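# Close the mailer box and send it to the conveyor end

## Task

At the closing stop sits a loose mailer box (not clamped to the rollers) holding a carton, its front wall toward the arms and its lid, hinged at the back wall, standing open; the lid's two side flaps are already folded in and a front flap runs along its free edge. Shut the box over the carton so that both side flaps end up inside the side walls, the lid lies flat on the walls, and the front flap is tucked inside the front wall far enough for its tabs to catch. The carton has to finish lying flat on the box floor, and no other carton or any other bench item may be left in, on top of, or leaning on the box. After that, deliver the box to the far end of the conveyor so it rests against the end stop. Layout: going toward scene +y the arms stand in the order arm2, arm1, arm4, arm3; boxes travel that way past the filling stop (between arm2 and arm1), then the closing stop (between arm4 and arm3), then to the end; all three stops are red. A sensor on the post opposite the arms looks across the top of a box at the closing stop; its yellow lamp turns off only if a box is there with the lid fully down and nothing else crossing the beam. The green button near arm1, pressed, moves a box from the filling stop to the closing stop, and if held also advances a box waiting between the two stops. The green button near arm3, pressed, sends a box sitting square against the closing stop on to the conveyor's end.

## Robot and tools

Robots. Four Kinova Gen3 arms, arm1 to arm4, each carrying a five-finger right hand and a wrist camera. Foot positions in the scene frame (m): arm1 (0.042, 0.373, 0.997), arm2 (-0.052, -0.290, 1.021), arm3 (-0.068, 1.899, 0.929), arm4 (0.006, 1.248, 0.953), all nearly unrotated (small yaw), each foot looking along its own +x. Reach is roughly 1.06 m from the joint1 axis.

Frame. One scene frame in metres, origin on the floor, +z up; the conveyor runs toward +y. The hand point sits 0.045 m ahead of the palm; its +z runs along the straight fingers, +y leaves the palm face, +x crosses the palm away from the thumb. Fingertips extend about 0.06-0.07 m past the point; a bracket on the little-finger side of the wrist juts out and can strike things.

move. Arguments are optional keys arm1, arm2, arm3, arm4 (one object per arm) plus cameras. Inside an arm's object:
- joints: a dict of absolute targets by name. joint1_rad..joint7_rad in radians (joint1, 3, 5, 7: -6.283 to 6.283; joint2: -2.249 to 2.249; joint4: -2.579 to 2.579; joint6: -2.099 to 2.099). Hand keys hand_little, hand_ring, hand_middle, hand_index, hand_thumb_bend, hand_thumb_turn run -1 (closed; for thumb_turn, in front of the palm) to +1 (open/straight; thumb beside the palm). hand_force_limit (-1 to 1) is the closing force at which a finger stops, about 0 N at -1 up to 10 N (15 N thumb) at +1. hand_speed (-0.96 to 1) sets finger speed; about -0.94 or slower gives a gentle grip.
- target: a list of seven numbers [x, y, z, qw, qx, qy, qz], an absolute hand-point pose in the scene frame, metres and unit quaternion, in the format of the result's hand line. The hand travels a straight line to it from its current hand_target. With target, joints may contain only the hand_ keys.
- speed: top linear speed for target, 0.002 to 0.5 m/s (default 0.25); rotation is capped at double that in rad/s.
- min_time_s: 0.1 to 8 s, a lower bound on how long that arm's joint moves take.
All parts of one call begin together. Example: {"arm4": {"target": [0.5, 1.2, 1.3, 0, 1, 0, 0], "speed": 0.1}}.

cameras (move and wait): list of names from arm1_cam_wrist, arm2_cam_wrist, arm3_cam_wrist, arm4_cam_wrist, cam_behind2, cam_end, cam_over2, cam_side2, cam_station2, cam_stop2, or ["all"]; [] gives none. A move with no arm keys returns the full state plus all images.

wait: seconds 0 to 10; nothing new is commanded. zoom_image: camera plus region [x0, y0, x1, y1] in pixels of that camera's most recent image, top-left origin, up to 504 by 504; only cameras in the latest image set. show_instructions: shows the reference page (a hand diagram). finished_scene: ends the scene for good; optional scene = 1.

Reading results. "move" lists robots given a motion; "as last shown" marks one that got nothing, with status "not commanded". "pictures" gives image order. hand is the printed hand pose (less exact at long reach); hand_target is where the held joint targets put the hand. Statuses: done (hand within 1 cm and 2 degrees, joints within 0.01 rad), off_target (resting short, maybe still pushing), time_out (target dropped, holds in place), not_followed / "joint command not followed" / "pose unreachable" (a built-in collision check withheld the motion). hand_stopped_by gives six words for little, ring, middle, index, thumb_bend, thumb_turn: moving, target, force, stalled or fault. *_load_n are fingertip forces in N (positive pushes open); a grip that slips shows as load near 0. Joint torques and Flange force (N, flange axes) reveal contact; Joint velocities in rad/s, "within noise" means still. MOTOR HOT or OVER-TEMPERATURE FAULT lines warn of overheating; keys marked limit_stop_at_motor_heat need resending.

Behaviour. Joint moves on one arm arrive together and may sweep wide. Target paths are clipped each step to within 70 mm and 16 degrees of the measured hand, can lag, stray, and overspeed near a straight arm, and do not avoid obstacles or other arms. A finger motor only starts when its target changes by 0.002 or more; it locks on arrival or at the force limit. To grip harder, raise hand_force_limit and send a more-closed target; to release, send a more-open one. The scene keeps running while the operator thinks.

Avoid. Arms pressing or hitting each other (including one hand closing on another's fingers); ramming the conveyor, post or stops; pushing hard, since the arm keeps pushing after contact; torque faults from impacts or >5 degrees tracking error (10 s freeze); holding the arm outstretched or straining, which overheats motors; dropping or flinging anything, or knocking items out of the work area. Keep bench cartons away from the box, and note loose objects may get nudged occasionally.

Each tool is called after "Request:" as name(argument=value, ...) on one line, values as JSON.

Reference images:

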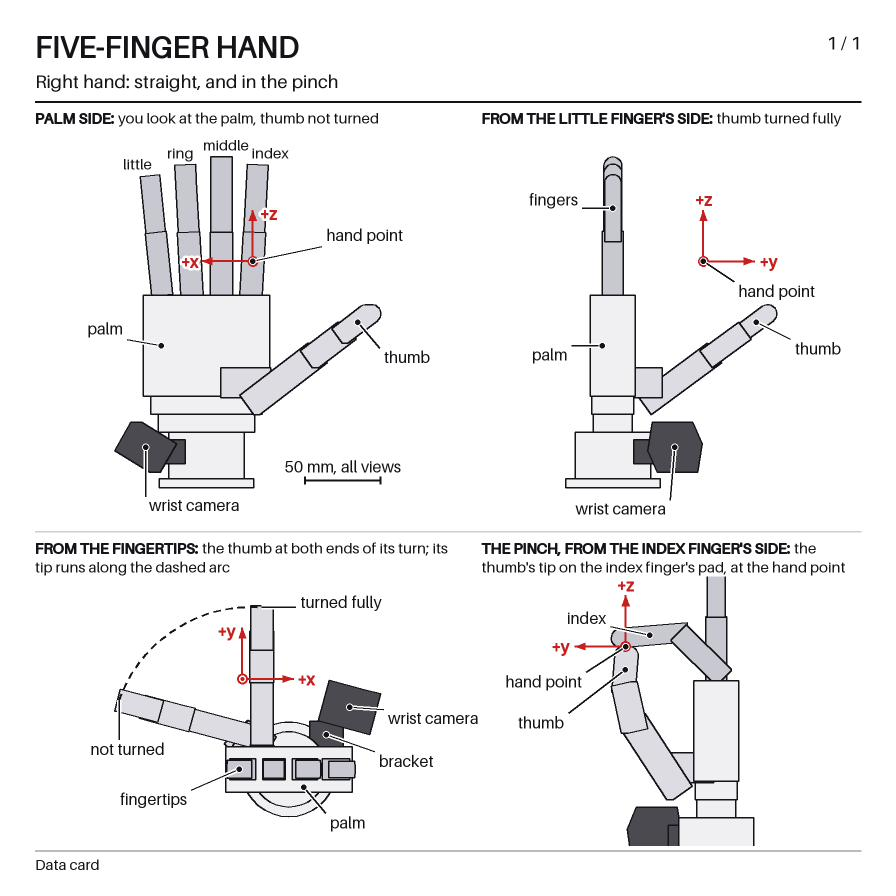

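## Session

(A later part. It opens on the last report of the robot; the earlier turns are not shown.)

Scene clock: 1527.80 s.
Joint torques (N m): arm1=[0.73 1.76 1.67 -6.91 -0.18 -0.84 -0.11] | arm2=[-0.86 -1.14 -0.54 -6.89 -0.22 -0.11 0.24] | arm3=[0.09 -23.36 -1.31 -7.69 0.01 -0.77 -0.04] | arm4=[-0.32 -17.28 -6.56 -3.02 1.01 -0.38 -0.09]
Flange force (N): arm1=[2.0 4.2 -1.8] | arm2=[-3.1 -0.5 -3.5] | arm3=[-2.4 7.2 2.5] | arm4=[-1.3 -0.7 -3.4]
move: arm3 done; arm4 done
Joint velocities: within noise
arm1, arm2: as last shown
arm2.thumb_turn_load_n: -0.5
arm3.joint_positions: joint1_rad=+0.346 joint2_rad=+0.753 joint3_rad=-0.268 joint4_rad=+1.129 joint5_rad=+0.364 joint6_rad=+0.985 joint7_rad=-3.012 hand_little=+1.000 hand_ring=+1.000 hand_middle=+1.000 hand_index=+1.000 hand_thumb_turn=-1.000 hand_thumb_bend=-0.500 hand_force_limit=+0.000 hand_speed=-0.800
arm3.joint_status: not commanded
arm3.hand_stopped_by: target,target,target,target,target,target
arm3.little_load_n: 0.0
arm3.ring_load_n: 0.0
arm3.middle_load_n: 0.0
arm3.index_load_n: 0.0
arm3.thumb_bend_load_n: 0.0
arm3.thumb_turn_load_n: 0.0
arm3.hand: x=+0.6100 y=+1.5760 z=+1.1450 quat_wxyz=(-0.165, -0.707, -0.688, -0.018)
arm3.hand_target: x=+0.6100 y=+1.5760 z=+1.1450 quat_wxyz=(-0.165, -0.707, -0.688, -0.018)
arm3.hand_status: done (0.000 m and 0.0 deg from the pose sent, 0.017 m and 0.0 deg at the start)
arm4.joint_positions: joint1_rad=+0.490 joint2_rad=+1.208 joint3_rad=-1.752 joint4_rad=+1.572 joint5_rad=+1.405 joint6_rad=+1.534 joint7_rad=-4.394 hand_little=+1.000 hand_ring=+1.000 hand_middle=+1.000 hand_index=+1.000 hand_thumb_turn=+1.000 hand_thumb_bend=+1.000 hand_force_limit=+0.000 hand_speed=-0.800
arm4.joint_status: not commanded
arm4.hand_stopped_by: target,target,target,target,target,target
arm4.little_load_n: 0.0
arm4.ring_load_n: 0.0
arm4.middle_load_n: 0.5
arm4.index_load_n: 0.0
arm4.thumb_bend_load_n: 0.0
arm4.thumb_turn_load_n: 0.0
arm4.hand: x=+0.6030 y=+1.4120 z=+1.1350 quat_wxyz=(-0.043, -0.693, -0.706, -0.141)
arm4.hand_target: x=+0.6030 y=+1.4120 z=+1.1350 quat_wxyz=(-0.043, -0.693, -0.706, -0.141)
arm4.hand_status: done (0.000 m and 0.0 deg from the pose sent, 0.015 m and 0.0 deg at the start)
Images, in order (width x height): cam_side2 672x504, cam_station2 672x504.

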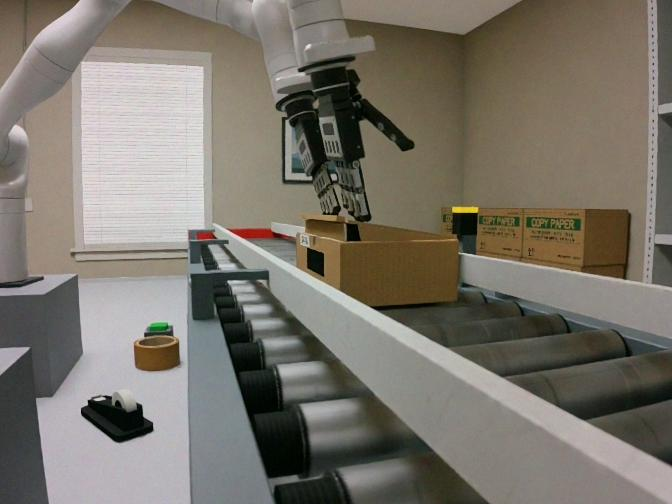

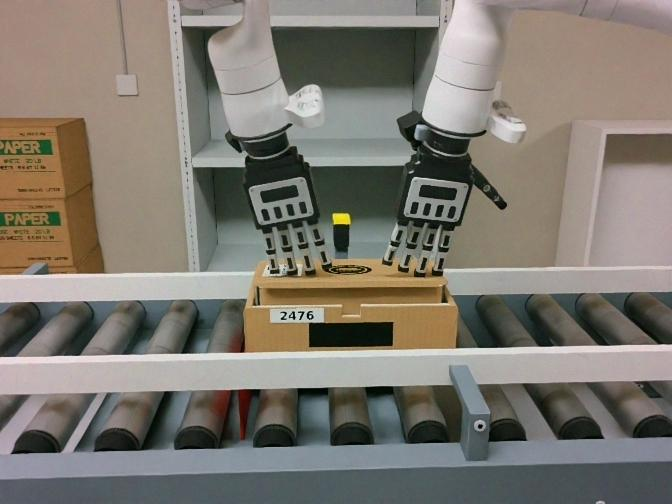

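Request:
move(arm4={"target":[0.601,1.412,1.119,0.0432,0.6929,0.7058,0.1410],"speed":0.04}, arm3={"target":[0.608,1.576,1.130,0.1651,0.7068,0.6876,0.0185],"speed":0.04}, cameras=["cam_side2","cam_station2"])

Request:
zoom_image(camera="cam_side2", region=[240, 110, 480, 310])

Request:
zoom_image(camera="cam_station2", region=[230, 230, 490, 370])

Scene clock: 1538.37 s.
Joint torques (N m): arm1=[0.79 1.83 1.71 -7 -0.17 -0.82 -0.1] | arm2=[-0.83 -1.16 -0.53 -6.89 -0.24 -0.1 0.24] | arm3=[0.1 -23.35 -1.28 -7.56 0.04 -0.8 -0.01] | arm4=[-0.47 -17.28 -6.81 -2.44 0.37 -0.09 -0.09]
Flange force (N): arm1=[2.3 4.2 -1.3] | arm2=[-3.2 -0.4 -3.5] | arm3=[-2.3 7.2 2.6] | arm4=[-1.0 1.0 -2.0]
move: arm3 done; arm4 done
Joint velocities: within noise
arm1, arm2: as last shown
arm2.thumb_bend_load_n: -0.5
arm2.thumb_turn_load_n: 0.0
arm3.joint_positions: joint1_rad=+0.348 joint2_rad=+0.761 joint3_rad=-0.264 joint4_rad=+1.164 joint5_rad=+0.371 joint6_rad=+0.943 joint7_rad=-3.023 hand_little=+1.000 hand_ring=+1.000 hand_middle=+1.000 hand_index=+1.000 hand_thumb_turn=-1.000 hand_thumb_bend=-0.500 hand_force_limit=+0.000 hand_speed=-0.800
arm3.joint_status: not commanded
arm3.hand_stopped_by: target,target,target,target,target,target
arm3.little_load_n: 0.0
arm3.ring_load_n: 0.0
arm3.middle_load_n: 0.0
arm3.index_load_n: 0.0
arm3.thumb_bend_load_n: 0.0
arm3.thumb_turn_load_n: 0.0
arm3.hand: x=+0.6080 y=+1.5760 z=+1.1300 quat_wxyz=(-0.165, -0.707, -0.688, -0.019)
arm3.hand_target: x=+0.6080 y=+1.5760 z=+1.1300 quat_wxyz=(-0.165, -0.707, -0.688, -0.019)
arm3.hand_status: done (0.000 m and 0.0 deg from the pose sent, 0.015 m and 0.0 deg at the start)
arm4.joint_positions: joint1_rad=+0.494 joint2_rad=+1.229 joint3_rad=-1.736 joint4_rad=+1.601 joint5_rad=+1.427 joint6_rad=+1.514 joint7_rad=-4.414 hand_little=+1.000 hand_ring=+1.000 hand_middle=+1.000 hand_index=+1.000 hand_thumb_turn=+1.000 hand_thumb_bend=+1.000 hand_force_limit=+0.000 hand_speed=-0.800
arm4.joint_status: not commanded
arm4.hand_stopped_by: target,target,target,target,target,target
arm4.little_load_n: 0.0
arm4.ring_load_n: 0.0
arm4.middle_load_n: 0.0
arm4.index_load_n: 0.0
arm4.thumb_bend_load_n: 0.0
arm4.thumb_turn_load_n: 0.0
arm4.hand: x=+0.6010 y=+1.4120 z=+1.1190 quat_wxyz=(-0.043, -0.693, -0.706, -0.141)
arm4.hand_target: x=+0.6010 y=+1.4120 z=+1.1190 quat_wxyz=(-0.043, -0.693, -0.706, -0.141)
arm4.hand_status: done (0.000 m and 0.0 deg from the pose sent, 0.016 m and 0.0 deg at the start)
Images, in order (width x height): cam_side2 672x504, cam_station2 672x504.

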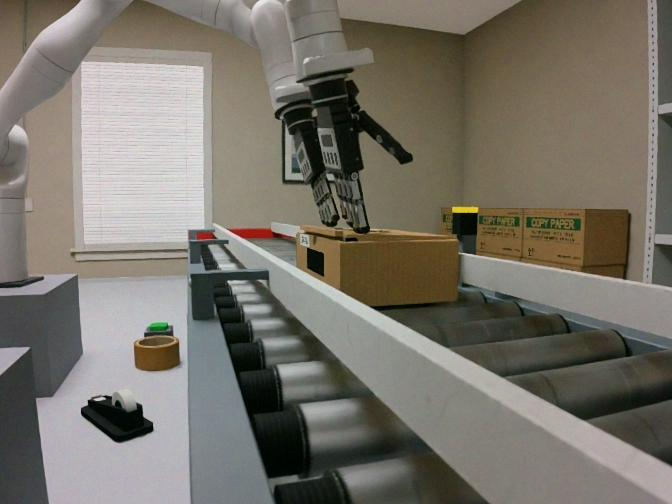

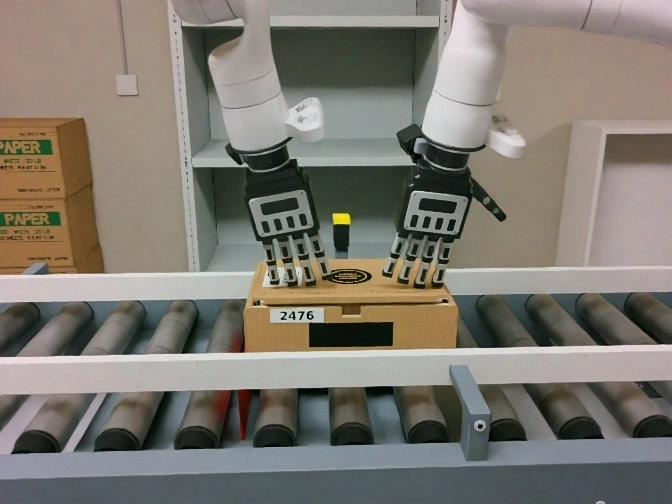

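Scaled by 2.100 from the camera's image (finer frame: 960x720).

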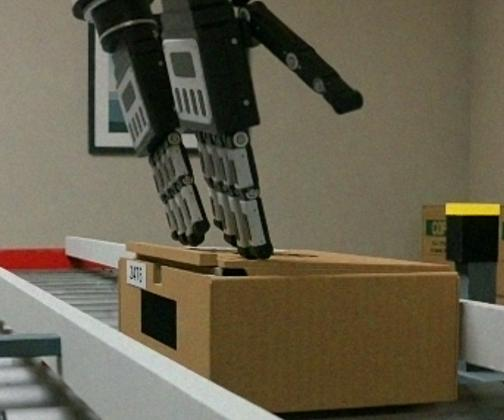

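Scaled by 1.938 from the camera's image (finer frame: 960x720).

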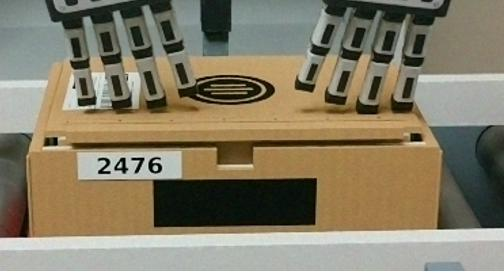

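Request:
move(arm4={"target":[0.599,1.412,1.111,0.0432,0.6929,0.7058,0.1410],"speed":0.03}, arm3={"target":[0.606,1.576,1.120,0.1651,0.7068,0.6876,0.0185],"speed":0.03}, cameras=["cam_side2","cam_station2"])

Request:
zoom_image(camera="cam_side2", region=[240, 110, 480, 310])

Request:
zoom_image(camera="cam_station2", region=[230, 230, 490, 370])

Scene clock: 1545.90 s.
Joint torques (N m): arm1=[0.76 1.83 1.71 -6.94 -0.21 -0.81 -0.09] | arm2=[-0.84 -1.16 -0.51 -6.91 -0.23 -0.13 0.27] | arm3=[0.68 -11.44 -0.18 -2.72 -0.14 -0.59 0.01] | arm4=[-1.69 -5.39 2.09 -1.12 0.07 -0.61 -0.1]
Flange force (N): arm1=[2.2 4.3 -1.5] | arm2=[-3.1 -0.3 -3.5] | arm3=[-3.0 6.9 -16.3] | arm4=[-1.8 1.0 -32.2]
move: arm3 done; arm4 done
Joint velocities: within noise
arm1, arm2: as last shown
arm2.thumb_bend_load_n: 0.0
arm3.joint_positions: joint1_rad=+0.349 joint2_rad=+0.766 joint3_rad=-0.261 joint4_rad=+1.189 joint5_rad=+0.376 joint6_rad=+0.915 joint7_rad=-3.031 hand_little=+1.000 hand_ring=+1.000 hand_middle=+1.000 hand_index=+1.000 hand_thumb_turn=-1.000 hand_thumb_bend=-0.500 hand_force_limit=+0.000 hand_speed=-0.800
arm3.joint_status: not commanded
arm3.hand_stopped_by: target,target,target,target,target,target
arm3.little_load_n: 0.0
arm3.ring_load_n: 0.0
arm3.middle_load_n: 0.0
arm3.index_load_n: 0.0
arm3.thumb_bend_load_n: -0.5
arm3.thumb_turn_load_n: 0.0
arm3.hand: x=+0.6060 y=+1.5760 z=+1.1201 quat_wxyz=(-0.165, -0.707, -0.688, -0.019)
arm3.hand_target: x=+0.6060 y=+1.5760 z=+1.1200 quat_wxyz=(-0.165, -0.707, -0.688, -0.019)
arm3.hand_status: done (0.000 m and 0.0 deg from the pose sent, 0.010 m and 0.0 deg at the start)
arm4.joint_positions: joint1_rad=+0.496 joint2_rad=+1.240 joint3_rad=-1.729 joint4_rad=+1.618 joint5_rad=+1.438 joint6_rad=+1.504 joint7_rad=-4.426 hand_little=+1.000 hand_ring=+1.000 hand_middle=+1.000 hand_index=+1.000 hand_thumb_turn=+1.000 hand_thumb_bend=+1.000 hand_force_limit=+0.000 hand_speed=-0.800
arm4.joint_status: not commanded
arm4.hand_stopped_by: target,target,target,target,target,target
arm4.little_load_n: 0.0
arm4.ring_load_n: -0.5
arm4.middle_load_n: 0.0
arm4.index_load_n: 0.0
arm4.thumb_bend_load_n: 0.0
arm4.thumb_turn_load_n: 0.0
arm4.hand: x=+0.5990 y=+1.4120 z=+1.1110 quat_wxyz=(-0.043, -0.693, -0.706, -0.141)
arm4.hand_target: x=+0.5990 y=+1.4120 z=+1.1110 quat_wxyz=(-0.043, -0.693, -0.706, -0.141)
arm4.hand_status: done (0.000 m and 0.0 deg from the pose sent, 0.008 m and 0.0 deg at the start)
Images, in order (width x height): cam_side2 672x504, cam_station2 672x504.

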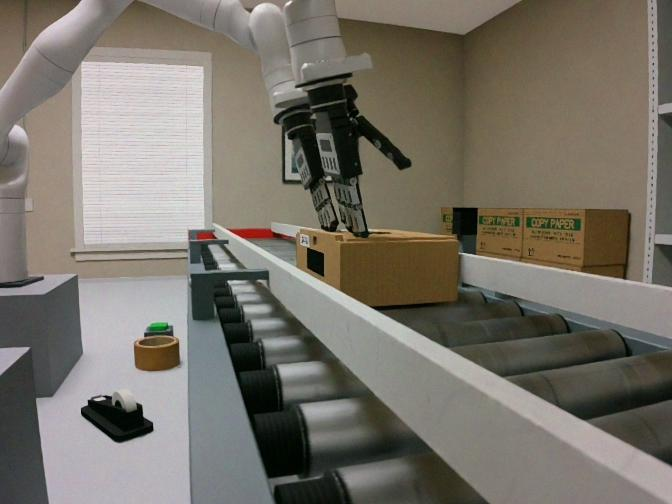

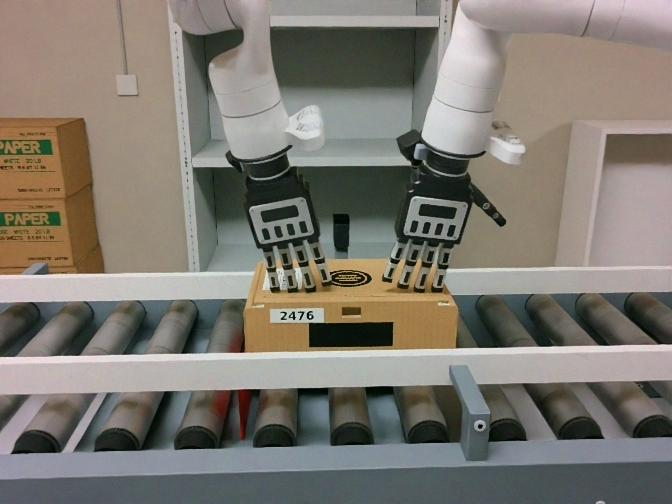

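Scaled by 2.100 from the camera's image (finer frame: 960x720).

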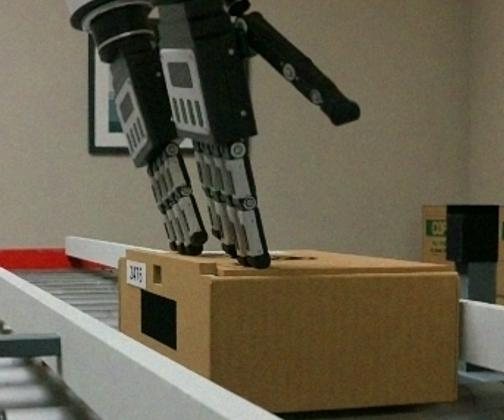

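Scaled by 1.938 from the camera's image (finer frame: 960x720).

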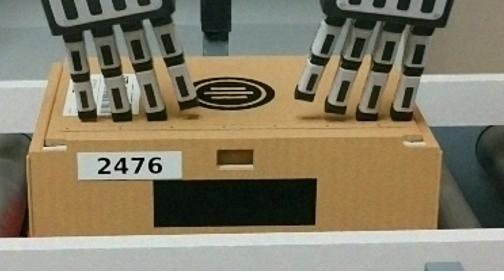

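Request:
zoom_image(camera="cam_station2", region=[235, 260, 355, 360])

Request:
zoom_image(camera="cam_station2", region=[345, 260, 465, 360])

Request:
zoom_image(camera="cam_side2", region=[290, 210, 390, 280])

Scaled by 4.200 from the camera's image (finer frame: 960x720).

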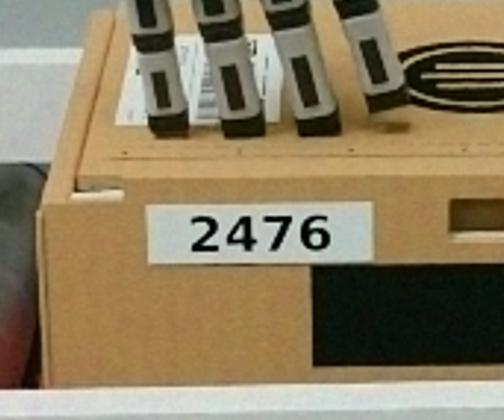

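Scaled by 4.200 from the camera's image (finer frame: 960x720).

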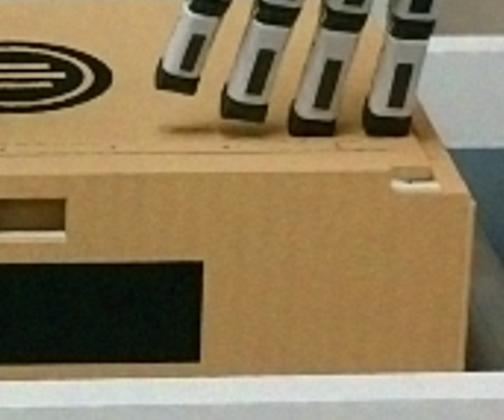

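Scaled by 5.040 from the camera's image (finer frame: 960x720).

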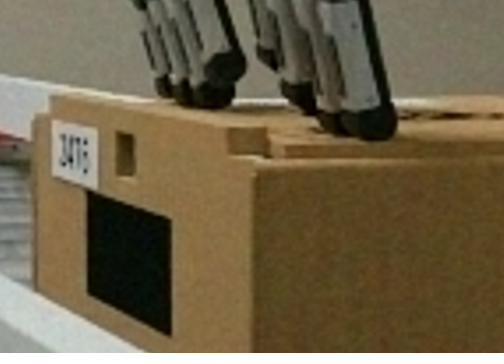

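Request:
move(arm4={"target":[0.599,1.412,1.135,0.0432,0.6929,0.7058,0.1410],"speed":0.06}, arm3={"target":[0.606,1.576,1.145,0.1651,0.7068,0.6876,0.0185],"speed":0.06}, cameras=["cam_side2","cam_station2","cam_over2","cam_stop2"])

Request:
zoom_image(camera="cam_side2", region=[290, 180, 470, 310])

Request:
zoom_image(camera="cam_station2", region=[235, 250, 475, 370])

Request:
zoom_image(camera="cam_stop2", region=[180, 150, 520, 350])

Scene clock: 1564.10 s.
Joint torques (N m): arm1=[0.77 1.79 1.68 -6.96 -0.19 -0.79 -0.11] | arm2=[-0.88 -1.17 -0.53 -6.89 -0.23 -0.11 0.23] | arm3=[0.09 -23.2 -1.33 -7.66 0 -0.77 -0.03] | arm4=[-0.77 -18.34 -7.89 -2.77 0.35 -0.27 -0.09]
Flange force (N): arm1=[2.1 4.1 -1.4] | arm2=[-3.2 -0.5 -3.6] | arm3=[-2.4 7.2 2.5] | arm4=[-1.8 0.7 0.9]
move: arm3 done; arm4 done
Joint velocities: within noise
arm1, arm2: as last shown
arm3.joint_positions: joint1_rad=+0.351 joint2_rad=+0.744 joint3_rad=-0.269 joint4_rad=+1.147 joint5_rad=+0.364 joint6_rad=+0.976 joint7_rad=-3.012 hand_little=+1.000 hand_ring=+1.000 hand_middle=+1.000 hand_index=+1.000 hand_thumb_turn=-1.000 hand_thumb_bend=-0.500 hand_force_limit=+0.000 hand_speed=-0.800
arm3.joint_status: not commanded
arm3.hand_stopped_by: target,target,target,target,target,target
arm3.little_load_n: 0.0
arm3.ring_load_n: 0.0
arm3.middle_load_n: 0.0
arm3.index_load_n: 0.0
arm3.thumb_bend_load_n: 0.0
arm3.thumb_turn_load_n: 0.0
arm3.hand: x=+0.6060 y=+1.5760 z=+1.1450 quat_wxyz=(-0.165, -0.707, -0.688, -0.019)
arm3.hand_target: x=+0.6060 y=+1.5760 z=+1.1450 quat_wxyz=(-0.165, -0.707, -0.688, -0.019)
arm3.hand_status: done (0.000 m and 0.0 deg from the pose sent, 0.025 m and 0.0 deg at the start)
arm4.joint_positions: joint1_rad=+0.493 joint2_rad=+1.205 joint3_rad=-1.754 joint4_rad=+1.585 joint5_rad=+1.403 joint6_rad=+1.533 joint7_rad=-4.405 hand_little=+1.000 hand_ring=+1.000 hand_middle=+1.000 hand_index=+1.000 hand_thumb_turn=+1.000 hand_thumb_bend=+1.000 hand_force_limit=+0.000 hand_speed=-0.800
arm4.joint_status: not commanded
arm4.hand_stopped_by: target,target,target,target,target,target
arm4.little_load_n: 0.0
arm4.ring_load_n: 0.0
arm4.middle_load_n: 0.0
arm4.index_load_n: 0.0
arm4.thumb_bend_load_n: 0.0
arm4.thumb_turn_load_n: 0.0
arm4.hand: x=+0.5990 y=+1.4120 z=+1.1350 quat_wxyz=(-0.043, -0.693, -0.706, -0.141)
arm4.hand_target: x=+0.5990 y=+1.4120 z=+1.1350 quat_wxyz=(-0.043, -0.693, -0.706, -0.141)
arm4.hand_status: done (0.000 m and 0.0 deg from the pose sent, 0.024 m and 0.0 deg at the start)
pictures: cam_over2, cam_side2, cam_station2, cam_stop2
Images, in order (width x height): cam_over2 672x504, cam_side2 672x504, cam_station2 672x504, cam_stop2 672x504.

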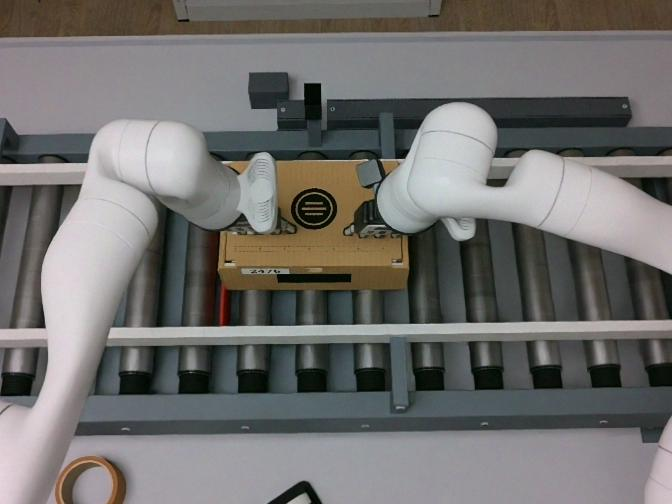

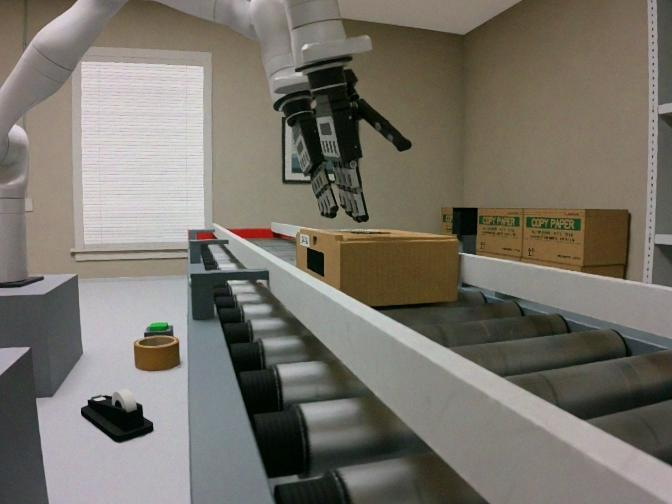

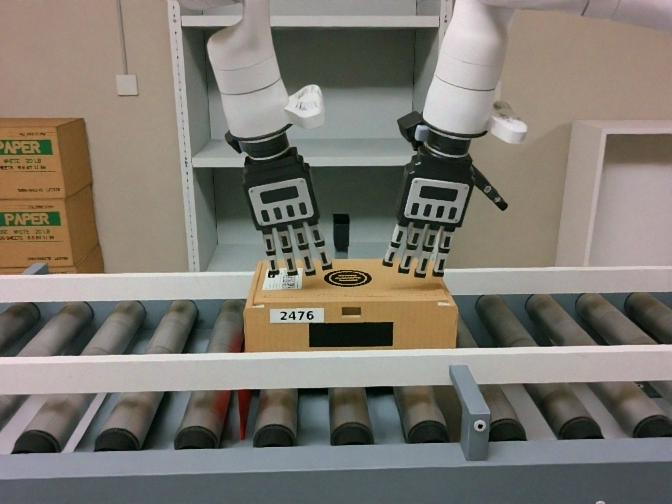

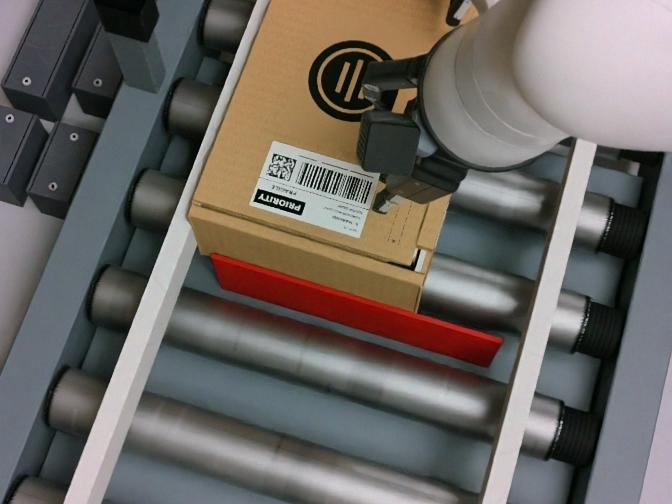

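Scaled by 2.800 from the camera's image (finer frame: 960x720).

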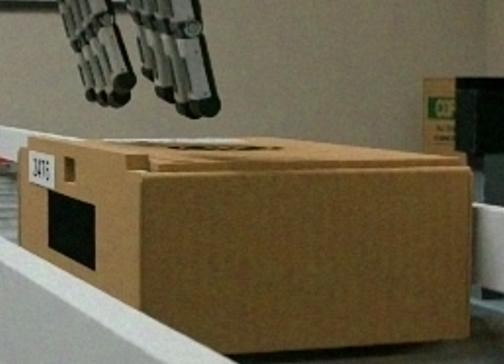

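Scaled by 2.100 from the camera's image (finer frame: 960x720).

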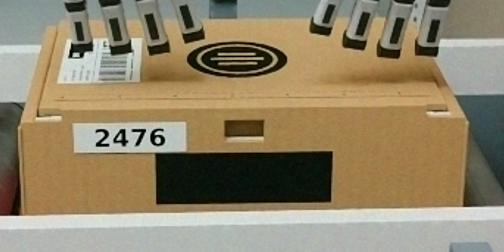

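Scaled by 1.482 from the camera's image (finer frame: 960x720).

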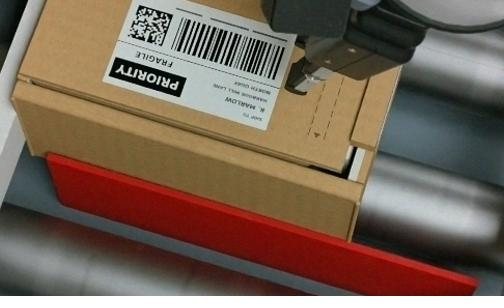

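Request:
move(arm4={"target":[0.580,1.412,1.122,0.0432,0.6929,0.7058,0.1410],"speed":0.06}, arm3={"target":[0.5885,1.576,1.131,0.1651,0.7068,0.6876,0.0185],"speed":0.06})

Request:
move(arm4={"target":[0.580,1.412,1.113,0.0432,0.6929,0.7058,0.1410],"speed":0.02}, arm3={"target":[0.5885,1.576,1.122,0.1651,0.7068,0.6876,0.0185],"speed":0.02}, cameras=["cam_side2","cam_station2"])

Request:
zoom_image(camera="cam_side2", region=[290, 180, 470, 310])

Request:
zoom_image(camera="cam_station2", region=[235, 250, 475, 370])

Scene clock: 1575.63 s.
Joint torques (N m): arm1=[0.74 1.79 1.67 -6.95 -0.25 -0.82 -0.11] | arm2=[-0.83 -1.16 -0.52 -6.94 -0.26 -0.15 0.25] | arm3=[0.04 -22.64 -1.37 -7.53 0.05 -0.8 0] | arm4=[-0.75 -17.76 -7.86 -2.71 0.35 -0.24 -0.1]
Flange force (N): arm1=[2.1 4.1 -1.5] | arm2=[-3.1 -0.4 -3.5] | arm3=[-2.2 6.4 2.7] | arm4=[-1.7 1.2 0.8]
move: arm3 done; arm4 done
Joint velocities: within noise
arm1, arm2: as last shown
arm3.joint_positions: joint1_rad=+0.370 joint2_rad=+0.718 joint3_rad=-0.267 joint4_rad=+1.245 joint5_rad=+0.370 joint6_rad=+0.905 joint7_rad=-3.024 hand_little=+1.000 hand_ring=+1.000 hand_middle=+1.000 hand_index=+1.000 hand_thumb_turn=-1.000 hand_thumb_bend=-0.500 hand_force_limit=+0.000 hand_speed=-0.800
arm3.joint_status: not commanded
arm3.hand_stopped_by: target,target,target,target,target,target
arm3.little_load_n: 0.0
arm3.ring_load_n: 0.0
arm3.middle_load_n: 0.0
arm3.index_load_n: 0.0
arm3.thumb_bend_load_n: 0.0
arm3.thumb_turn_load_n: 0.0
arm3.hand: x=+0.5885 y=+1.5760 z=+1.1310 quat_wxyz=(-0.165, -0.707, -0.688, -0.019)
arm3.hand_target: x=+0.5885 y=+1.5760 z=+1.1310 quat_wxyz=(-0.165, -0.707, -0.688, -0.019)
arm3.hand_status: done (0.000 m and 0.0 deg from the pose sent, 0.022 m and 0.0 deg at the start)
arm4.joint_positions: joint1_rad=+0.509 joint2_rad=+1.213 joint3_rad=-1.753 joint4_rad=+1.668 joint5_rad=+1.412 joint6_rad=+1.515 joint7_rad=-4.470 hand_little=+1.000 hand_ring=+1.000 hand_middle=+1.000 hand_index=+1.000 hand_thumb_turn=+1.000 hand_thumb_bend=+1.000 hand_force_limit=+0.000 hand_speed=-0.800
arm4.joint_status: not commanded
arm4.hand_stopped_by: target,target,target,target,target,target
arm4.little_load_n: 0.0
arm4.ring_load_n: 0.0
arm4.middle_load_n: 0.0
arm4.index_load_n: 0.0
arm4.thumb_bend_load_n: 0.0
arm4.thumb_turn_load_n: 0.0
arm4.hand: x=+0.5800 y=+1.4120 z=+1.1220 quat_wxyz=(-0.043, -0.693, -0.706, -0.141)
arm4.hand_target: x=+0.5800 y=+1.4120 z=+1.1220 quat_wxyz=(-0.043, -0.693, -0.706, -0.141)
arm4.hand_status: done (0.000 m and 0.0 deg from the pose sent, 0.023 m and 0.0 deg at the start)
pictures: none

Scene clock: 1576.60 s.
Joint torques (N m): arm1=[0.76 1.82 1.65 -6.95 -0.2 -0.83 -0.13] | arm2=[-0.82 -1.12 -0.53 -6.93 -0.22 -0.14 0.24] | arm3=[0.06 -22.4 -1.36 -7.29 -0.01 -0.77 -0.01] | arm4=[-1.01 -14.07 -4.92 -2.21 0.31 -0.39 -0.08]
Flange force (N): arm1=[2.1 4.0 -1.5] | arm2=[-3.0 -0.5 -3.4] | arm3=[-2.2 6.5 2.4] | arm4=[-1.7 1.0 -9.2]
move: arm3 done; arm4 done
Joint velocities: within noise
arm1, arm2: as last shown
arm3.joint_positions: joint1_rad=+0.369 joint2_rad=+0.727 joint3_rad=-0.264 joint4_rad=+1.260 joint5_rad=+0.375 joint6_rad=+0.883 joint7_rad=-3.031 hand_little=+1.000 hand_ring=+1.000 hand_middle=+1.000 hand_index=+1.000 hand_thumb_turn=-1.000 hand_thumb_bend=-0.500 hand_force_limit=+0.000 hand_speed=-0.800
arm3.joint_status: not commanded
arm3.hand_stopped_by: target,target,target,target,target,target
arm3.little_load_n: 0.0
arm3.ring_load_n: 0.0
arm3.middle_load_n: 0.0
arm3.index_load_n: 0.0
arm3.thumb_bend_load_n: 0.0
arm3.thumb_turn_load_n: 0.0
arm3.hand: x=+0.5885 y=+1.5760 z=+1.1220 quat_wxyz=(-0.165, -0.707, -0.688, -0.018)
arm3.hand_target: x=+0.5885 y=+1.5760 z=+1.1220 quat_wxyz=(-0.165, -0.707, -0.688, -0.018)
arm3.hand_status: done (0.000 m and 0.0 deg from the pose sent, 0.009 m and 0.0 deg at the start)
arm4.joint_positions: joint1_rad=+0.509 joint2_rad=+1.226 joint3_rad=-1.742 joint4_rad=+1.680 joint5_rad=+1.426 joint6_rad=+1.505 joint7_rad=-4.478 hand_little=+1.000 hand_ring=+1.000 hand_middle=+1.000 hand_index=+1.000 hand_thumb_turn=+1.000 hand_thumb_bend=+1.000 hand_force_limit=+0.000 hand_speed=-0.800
arm4.joint_status: not commanded
arm4.hand_stopped_by: target,target,target,target,target,target
arm4.little_load_n: 0.0
arm4.ring_load_n: 0.5
arm4.middle_load_n: 0.0
arm4.index_load_n: 0.0
arm4.thumb_bend_load_n: -0.5
arm4.thumb_turn_load_n: 0.0
arm4.hand: x=+0.5800 y=+1.4120 z=+1.1130 quat_wxyz=(-0.043, -0.693, -0.706, -0.141)
arm4.hand_target: x=+0.5800 y=+1.4120 z=+1.1130 quat_wxyz=(-0.043, -0.693, -0.706, -0.141)
arm4.hand_status: done (0.000 m and 0.0 deg from the pose sent, 0.009 m and 0.0 deg at the start)
Images, in order (width x height): cam_side2 672x504, cam_station2 672x504.

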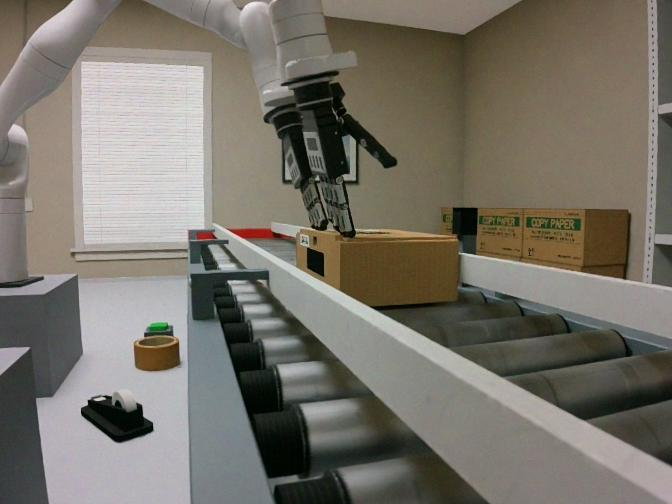

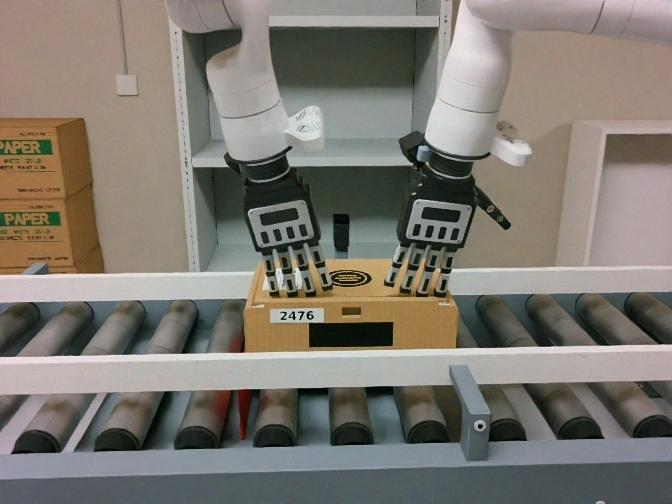

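Scaled by 2.800 from the camera's image (finer frame: 960x720).

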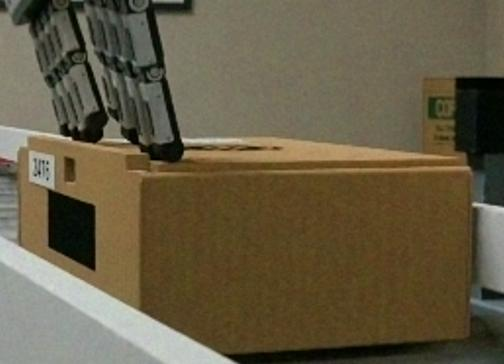

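Scaled by 2.100 from the camera's image (finer frame: 960x720).

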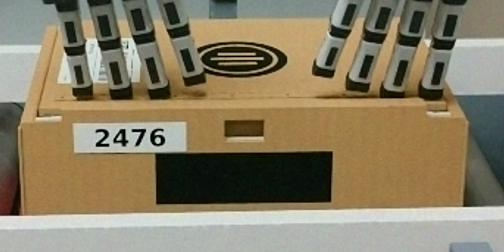

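Request:
move(arm4={"target":[0.580,1.412,1.111,0.0432,0.6929,0.7058,0.1410],"speed":0.02}, arm3={"target":[0.5885,1.576,1.118,0.1651,0.7068,0.6876,0.0185],"speed":0.02}, cameras=["cam_side2","cam_station2"])

Request:
zoom_image(camera="cam_side2", region=[290, 180, 470, 310])

Scene clock: 1582.70 s.
Joint torques (N m): arm1=[0.8 1.83 1.65 -6.93 -0.14 -0.79 -0.06] | arm2=[-0.79 -1.14 -0.54 -6.89 -0.21 -0.09 0.24] | arm3=[1.54 3.66 1.38 2.69 -0.19 -0.61 0.01] | arm4=[-2.09 -4.69 2.38 -1.06 0.09 -0.97 -0.11]
Flange force (N): arm1=[2.2 4.2 -1.5] | arm2=[-3.2 -0.4 -3.5] | arm3=[-3.0 5.6 -41.2] | arm4=[-2.7 1.2 -34.5]
move: arm3 done; arm4 done
Joint velocities: within noise
arm1.joint_positions: joint1_rad=+0.188 joint2_rad=-0.497 joint3_rad=-0.064 joint4_rad=+1.452 joint5_rad=-0.081 joint6_rad=+1.952 joint7_rad=-2.148 hand_little=+1.000 hand_ring=+1.000 hand_middle=+1.000 hand_index=+1.000 hand_thumb_turn=+1.000 hand_thumb_bend=+1.000 hand_force_limit=+0.000 hand_speed=-0.800
arm1.joint_status: not commanded
arm1.hand_stopped_by: target,target,target,target,target,target
arm1.little_load_n: 0.0
arm1.ring_load_n: 0.0
arm1.middle_load_n: 0.0
arm1.index_load_n: 0.0
arm1.thumb_bend_load_n: -0.5
arm1.thumb_turn_load_n: 0.0
arm1.hand: x=+0.2339 y=+0.3901 z=+1.5338 quat_wxyz=(-0.103, -0.305, -0.945, -0.055)
arm1.hand_target: x=+0.2339 y=+0.3901 z=+1.5338 quat_wxyz=(-0.103, -0.305, -0.945, -0.055)
arm1.hand_status: not commanded
arm2.joint_positions: joint1_rad=+0.239 joint2_rad=-0.396 joint3_rad=-0.058 joint4_rad=+1.564 joint5_rad=-0.065 joint6_rad=+1.956 joint7_rad=-1.827 hand_little=+1.000 hand_ring=+1.000 hand_middle=+1.000 hand_index=+1.000 hand_thumb_turn=+1.000 hand_thumb_bend=+1.000 hand_force_limit=+0.000 hand_speed=-0.800
arm2.joint_status: not commanded
arm2.hand_stopped_by: target,target,target,target,target,target
arm2.little_load_n: 0.0
arm2.ring_load_n: 0.0
arm2.middle_load_n: 0.0
arm2.index_load_n: 0.0
arm2.thumb_bend_load_n: 0.0
arm2.thumb_turn_load_n: 0.0
arm2.hand: x=+0.1278 y=-0.2881 z=+1.4988 quat_wxyz=(-0.012, -0.254, -0.967, -0.017)
arm2.hand_target: x=+0.1278 y=-0.2881 z=+1.4988 quat_wxyz=(-0.012, -0.254, -0.967, -0.017)
arm2.hand_status: not commanded
arm3.joint_positions: joint1_rad=+0.368 joint2_rad=+0.731 joint3_rad=-0.262 joint4_rad=+1.266 joint5_rad=+0.377 joint6_rad=+0.873 joint7_rad=-3.034 hand_little=+1.000 hand_ring=+1.000 hand_middle=+1.000 hand_index=+1.000 hand_thumb_turn=-1.000 hand_thumb_bend=-0.500 hand_force_limit=+0.000 hand_speed=-0.800
arm3.joint_status: not commanded
arm3.hand_stopped_by: target,target,target,target,target,target
arm3.little_load_n: 0.0
arm3.ring_load_n: 0.0
arm3.middle_load_n: 0.0
arm3.index_load_n: 0.0
arm3.thumb_bend_load_n: 0.0
arm3.thumb_turn_load_n: 0.0
arm3.hand: x=+0.5885 y=+1.5760 z=+1.1181 quat_wxyz=(-0.165, -0.707, -0.688, -0.019)
arm3.hand_target: x=+0.5885 y=+1.5760 z=+1.1180 quat_wxyz=(-0.165, -0.707, -0.688, -0.018)
arm3.hand_status: done (0.000 m and 0.0 deg from the pose sent, 0.004 m and 0.0 deg at the start)
arm4.joint_positions: joint1_rad=+0.509 joint2_rad=+1.229 joint3_rad=-1.740 joint4_rad=+1.682 joint5_rad=+1.429 joint6_rad=+1.502 joint7_rad=-4.480 hand_little=+1.000 hand_ring=+1.000 hand_middle=+1.000 hand_index=+1.000 hand_thumb_turn=+1.000 hand_thumb_bend=+1.000 hand_force_limit=+0.000 hand_speed=-0.800
arm4.joint_status: not commanded
arm4.hand_stopped_by: target,target,target,target,target,target
arm4.little_load_n: 0.0
arm4.ring_load_n: 0.0
arm4.middle_load_n: 0.0
arm4.index_load_n: 0.0
arm4.thumb_bend_load_n: 0.0
arm4.thumb_turn_load_n: 0.0
arm4.hand: x=+0.5800 y=+1.4120 z=+1.1110 quat_wxyz=(-0.043, -0.693, -0.706, -0.141)
arm4.hand_target: x=+0.5800 y=+1.4120 z=+1.1110 quat_wxyz=(-0.043, -0.693, -0.706, -0.141)
arm4.hand_status: done (0.000 m and 0.0 deg from the pose sent, 0.002 m and 0.0 deg at the start)
Images, in order (width x height): cam_side2 672x504, cam_station2 672x504.

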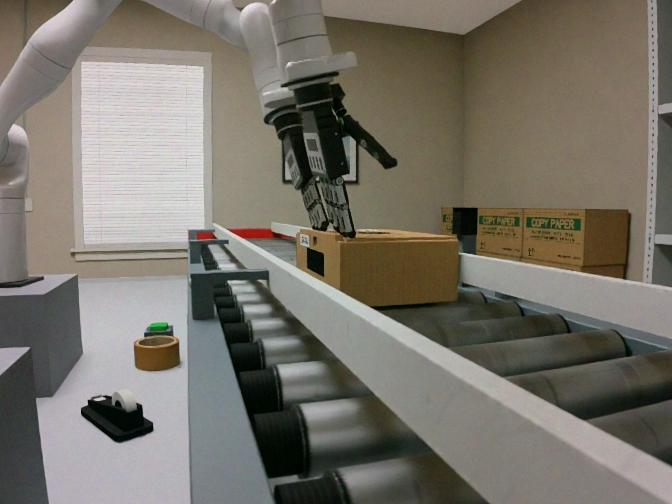

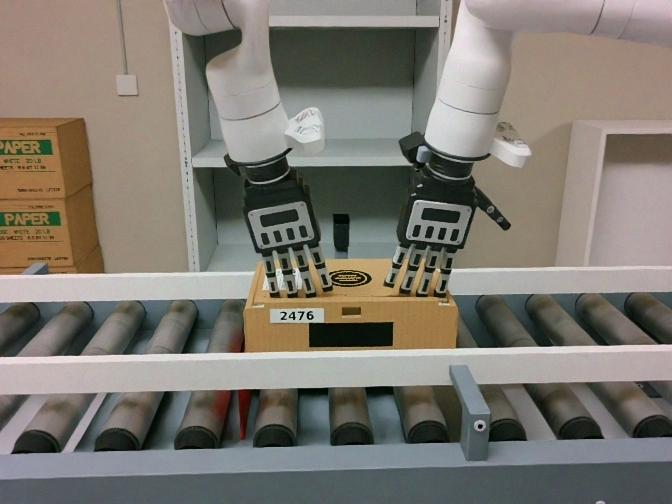

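Scaled by 2.800 from the camera's image (finer frame: 960x720).

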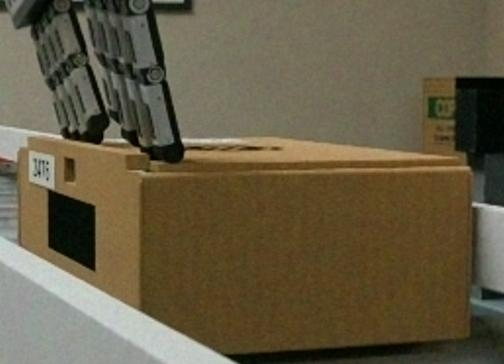

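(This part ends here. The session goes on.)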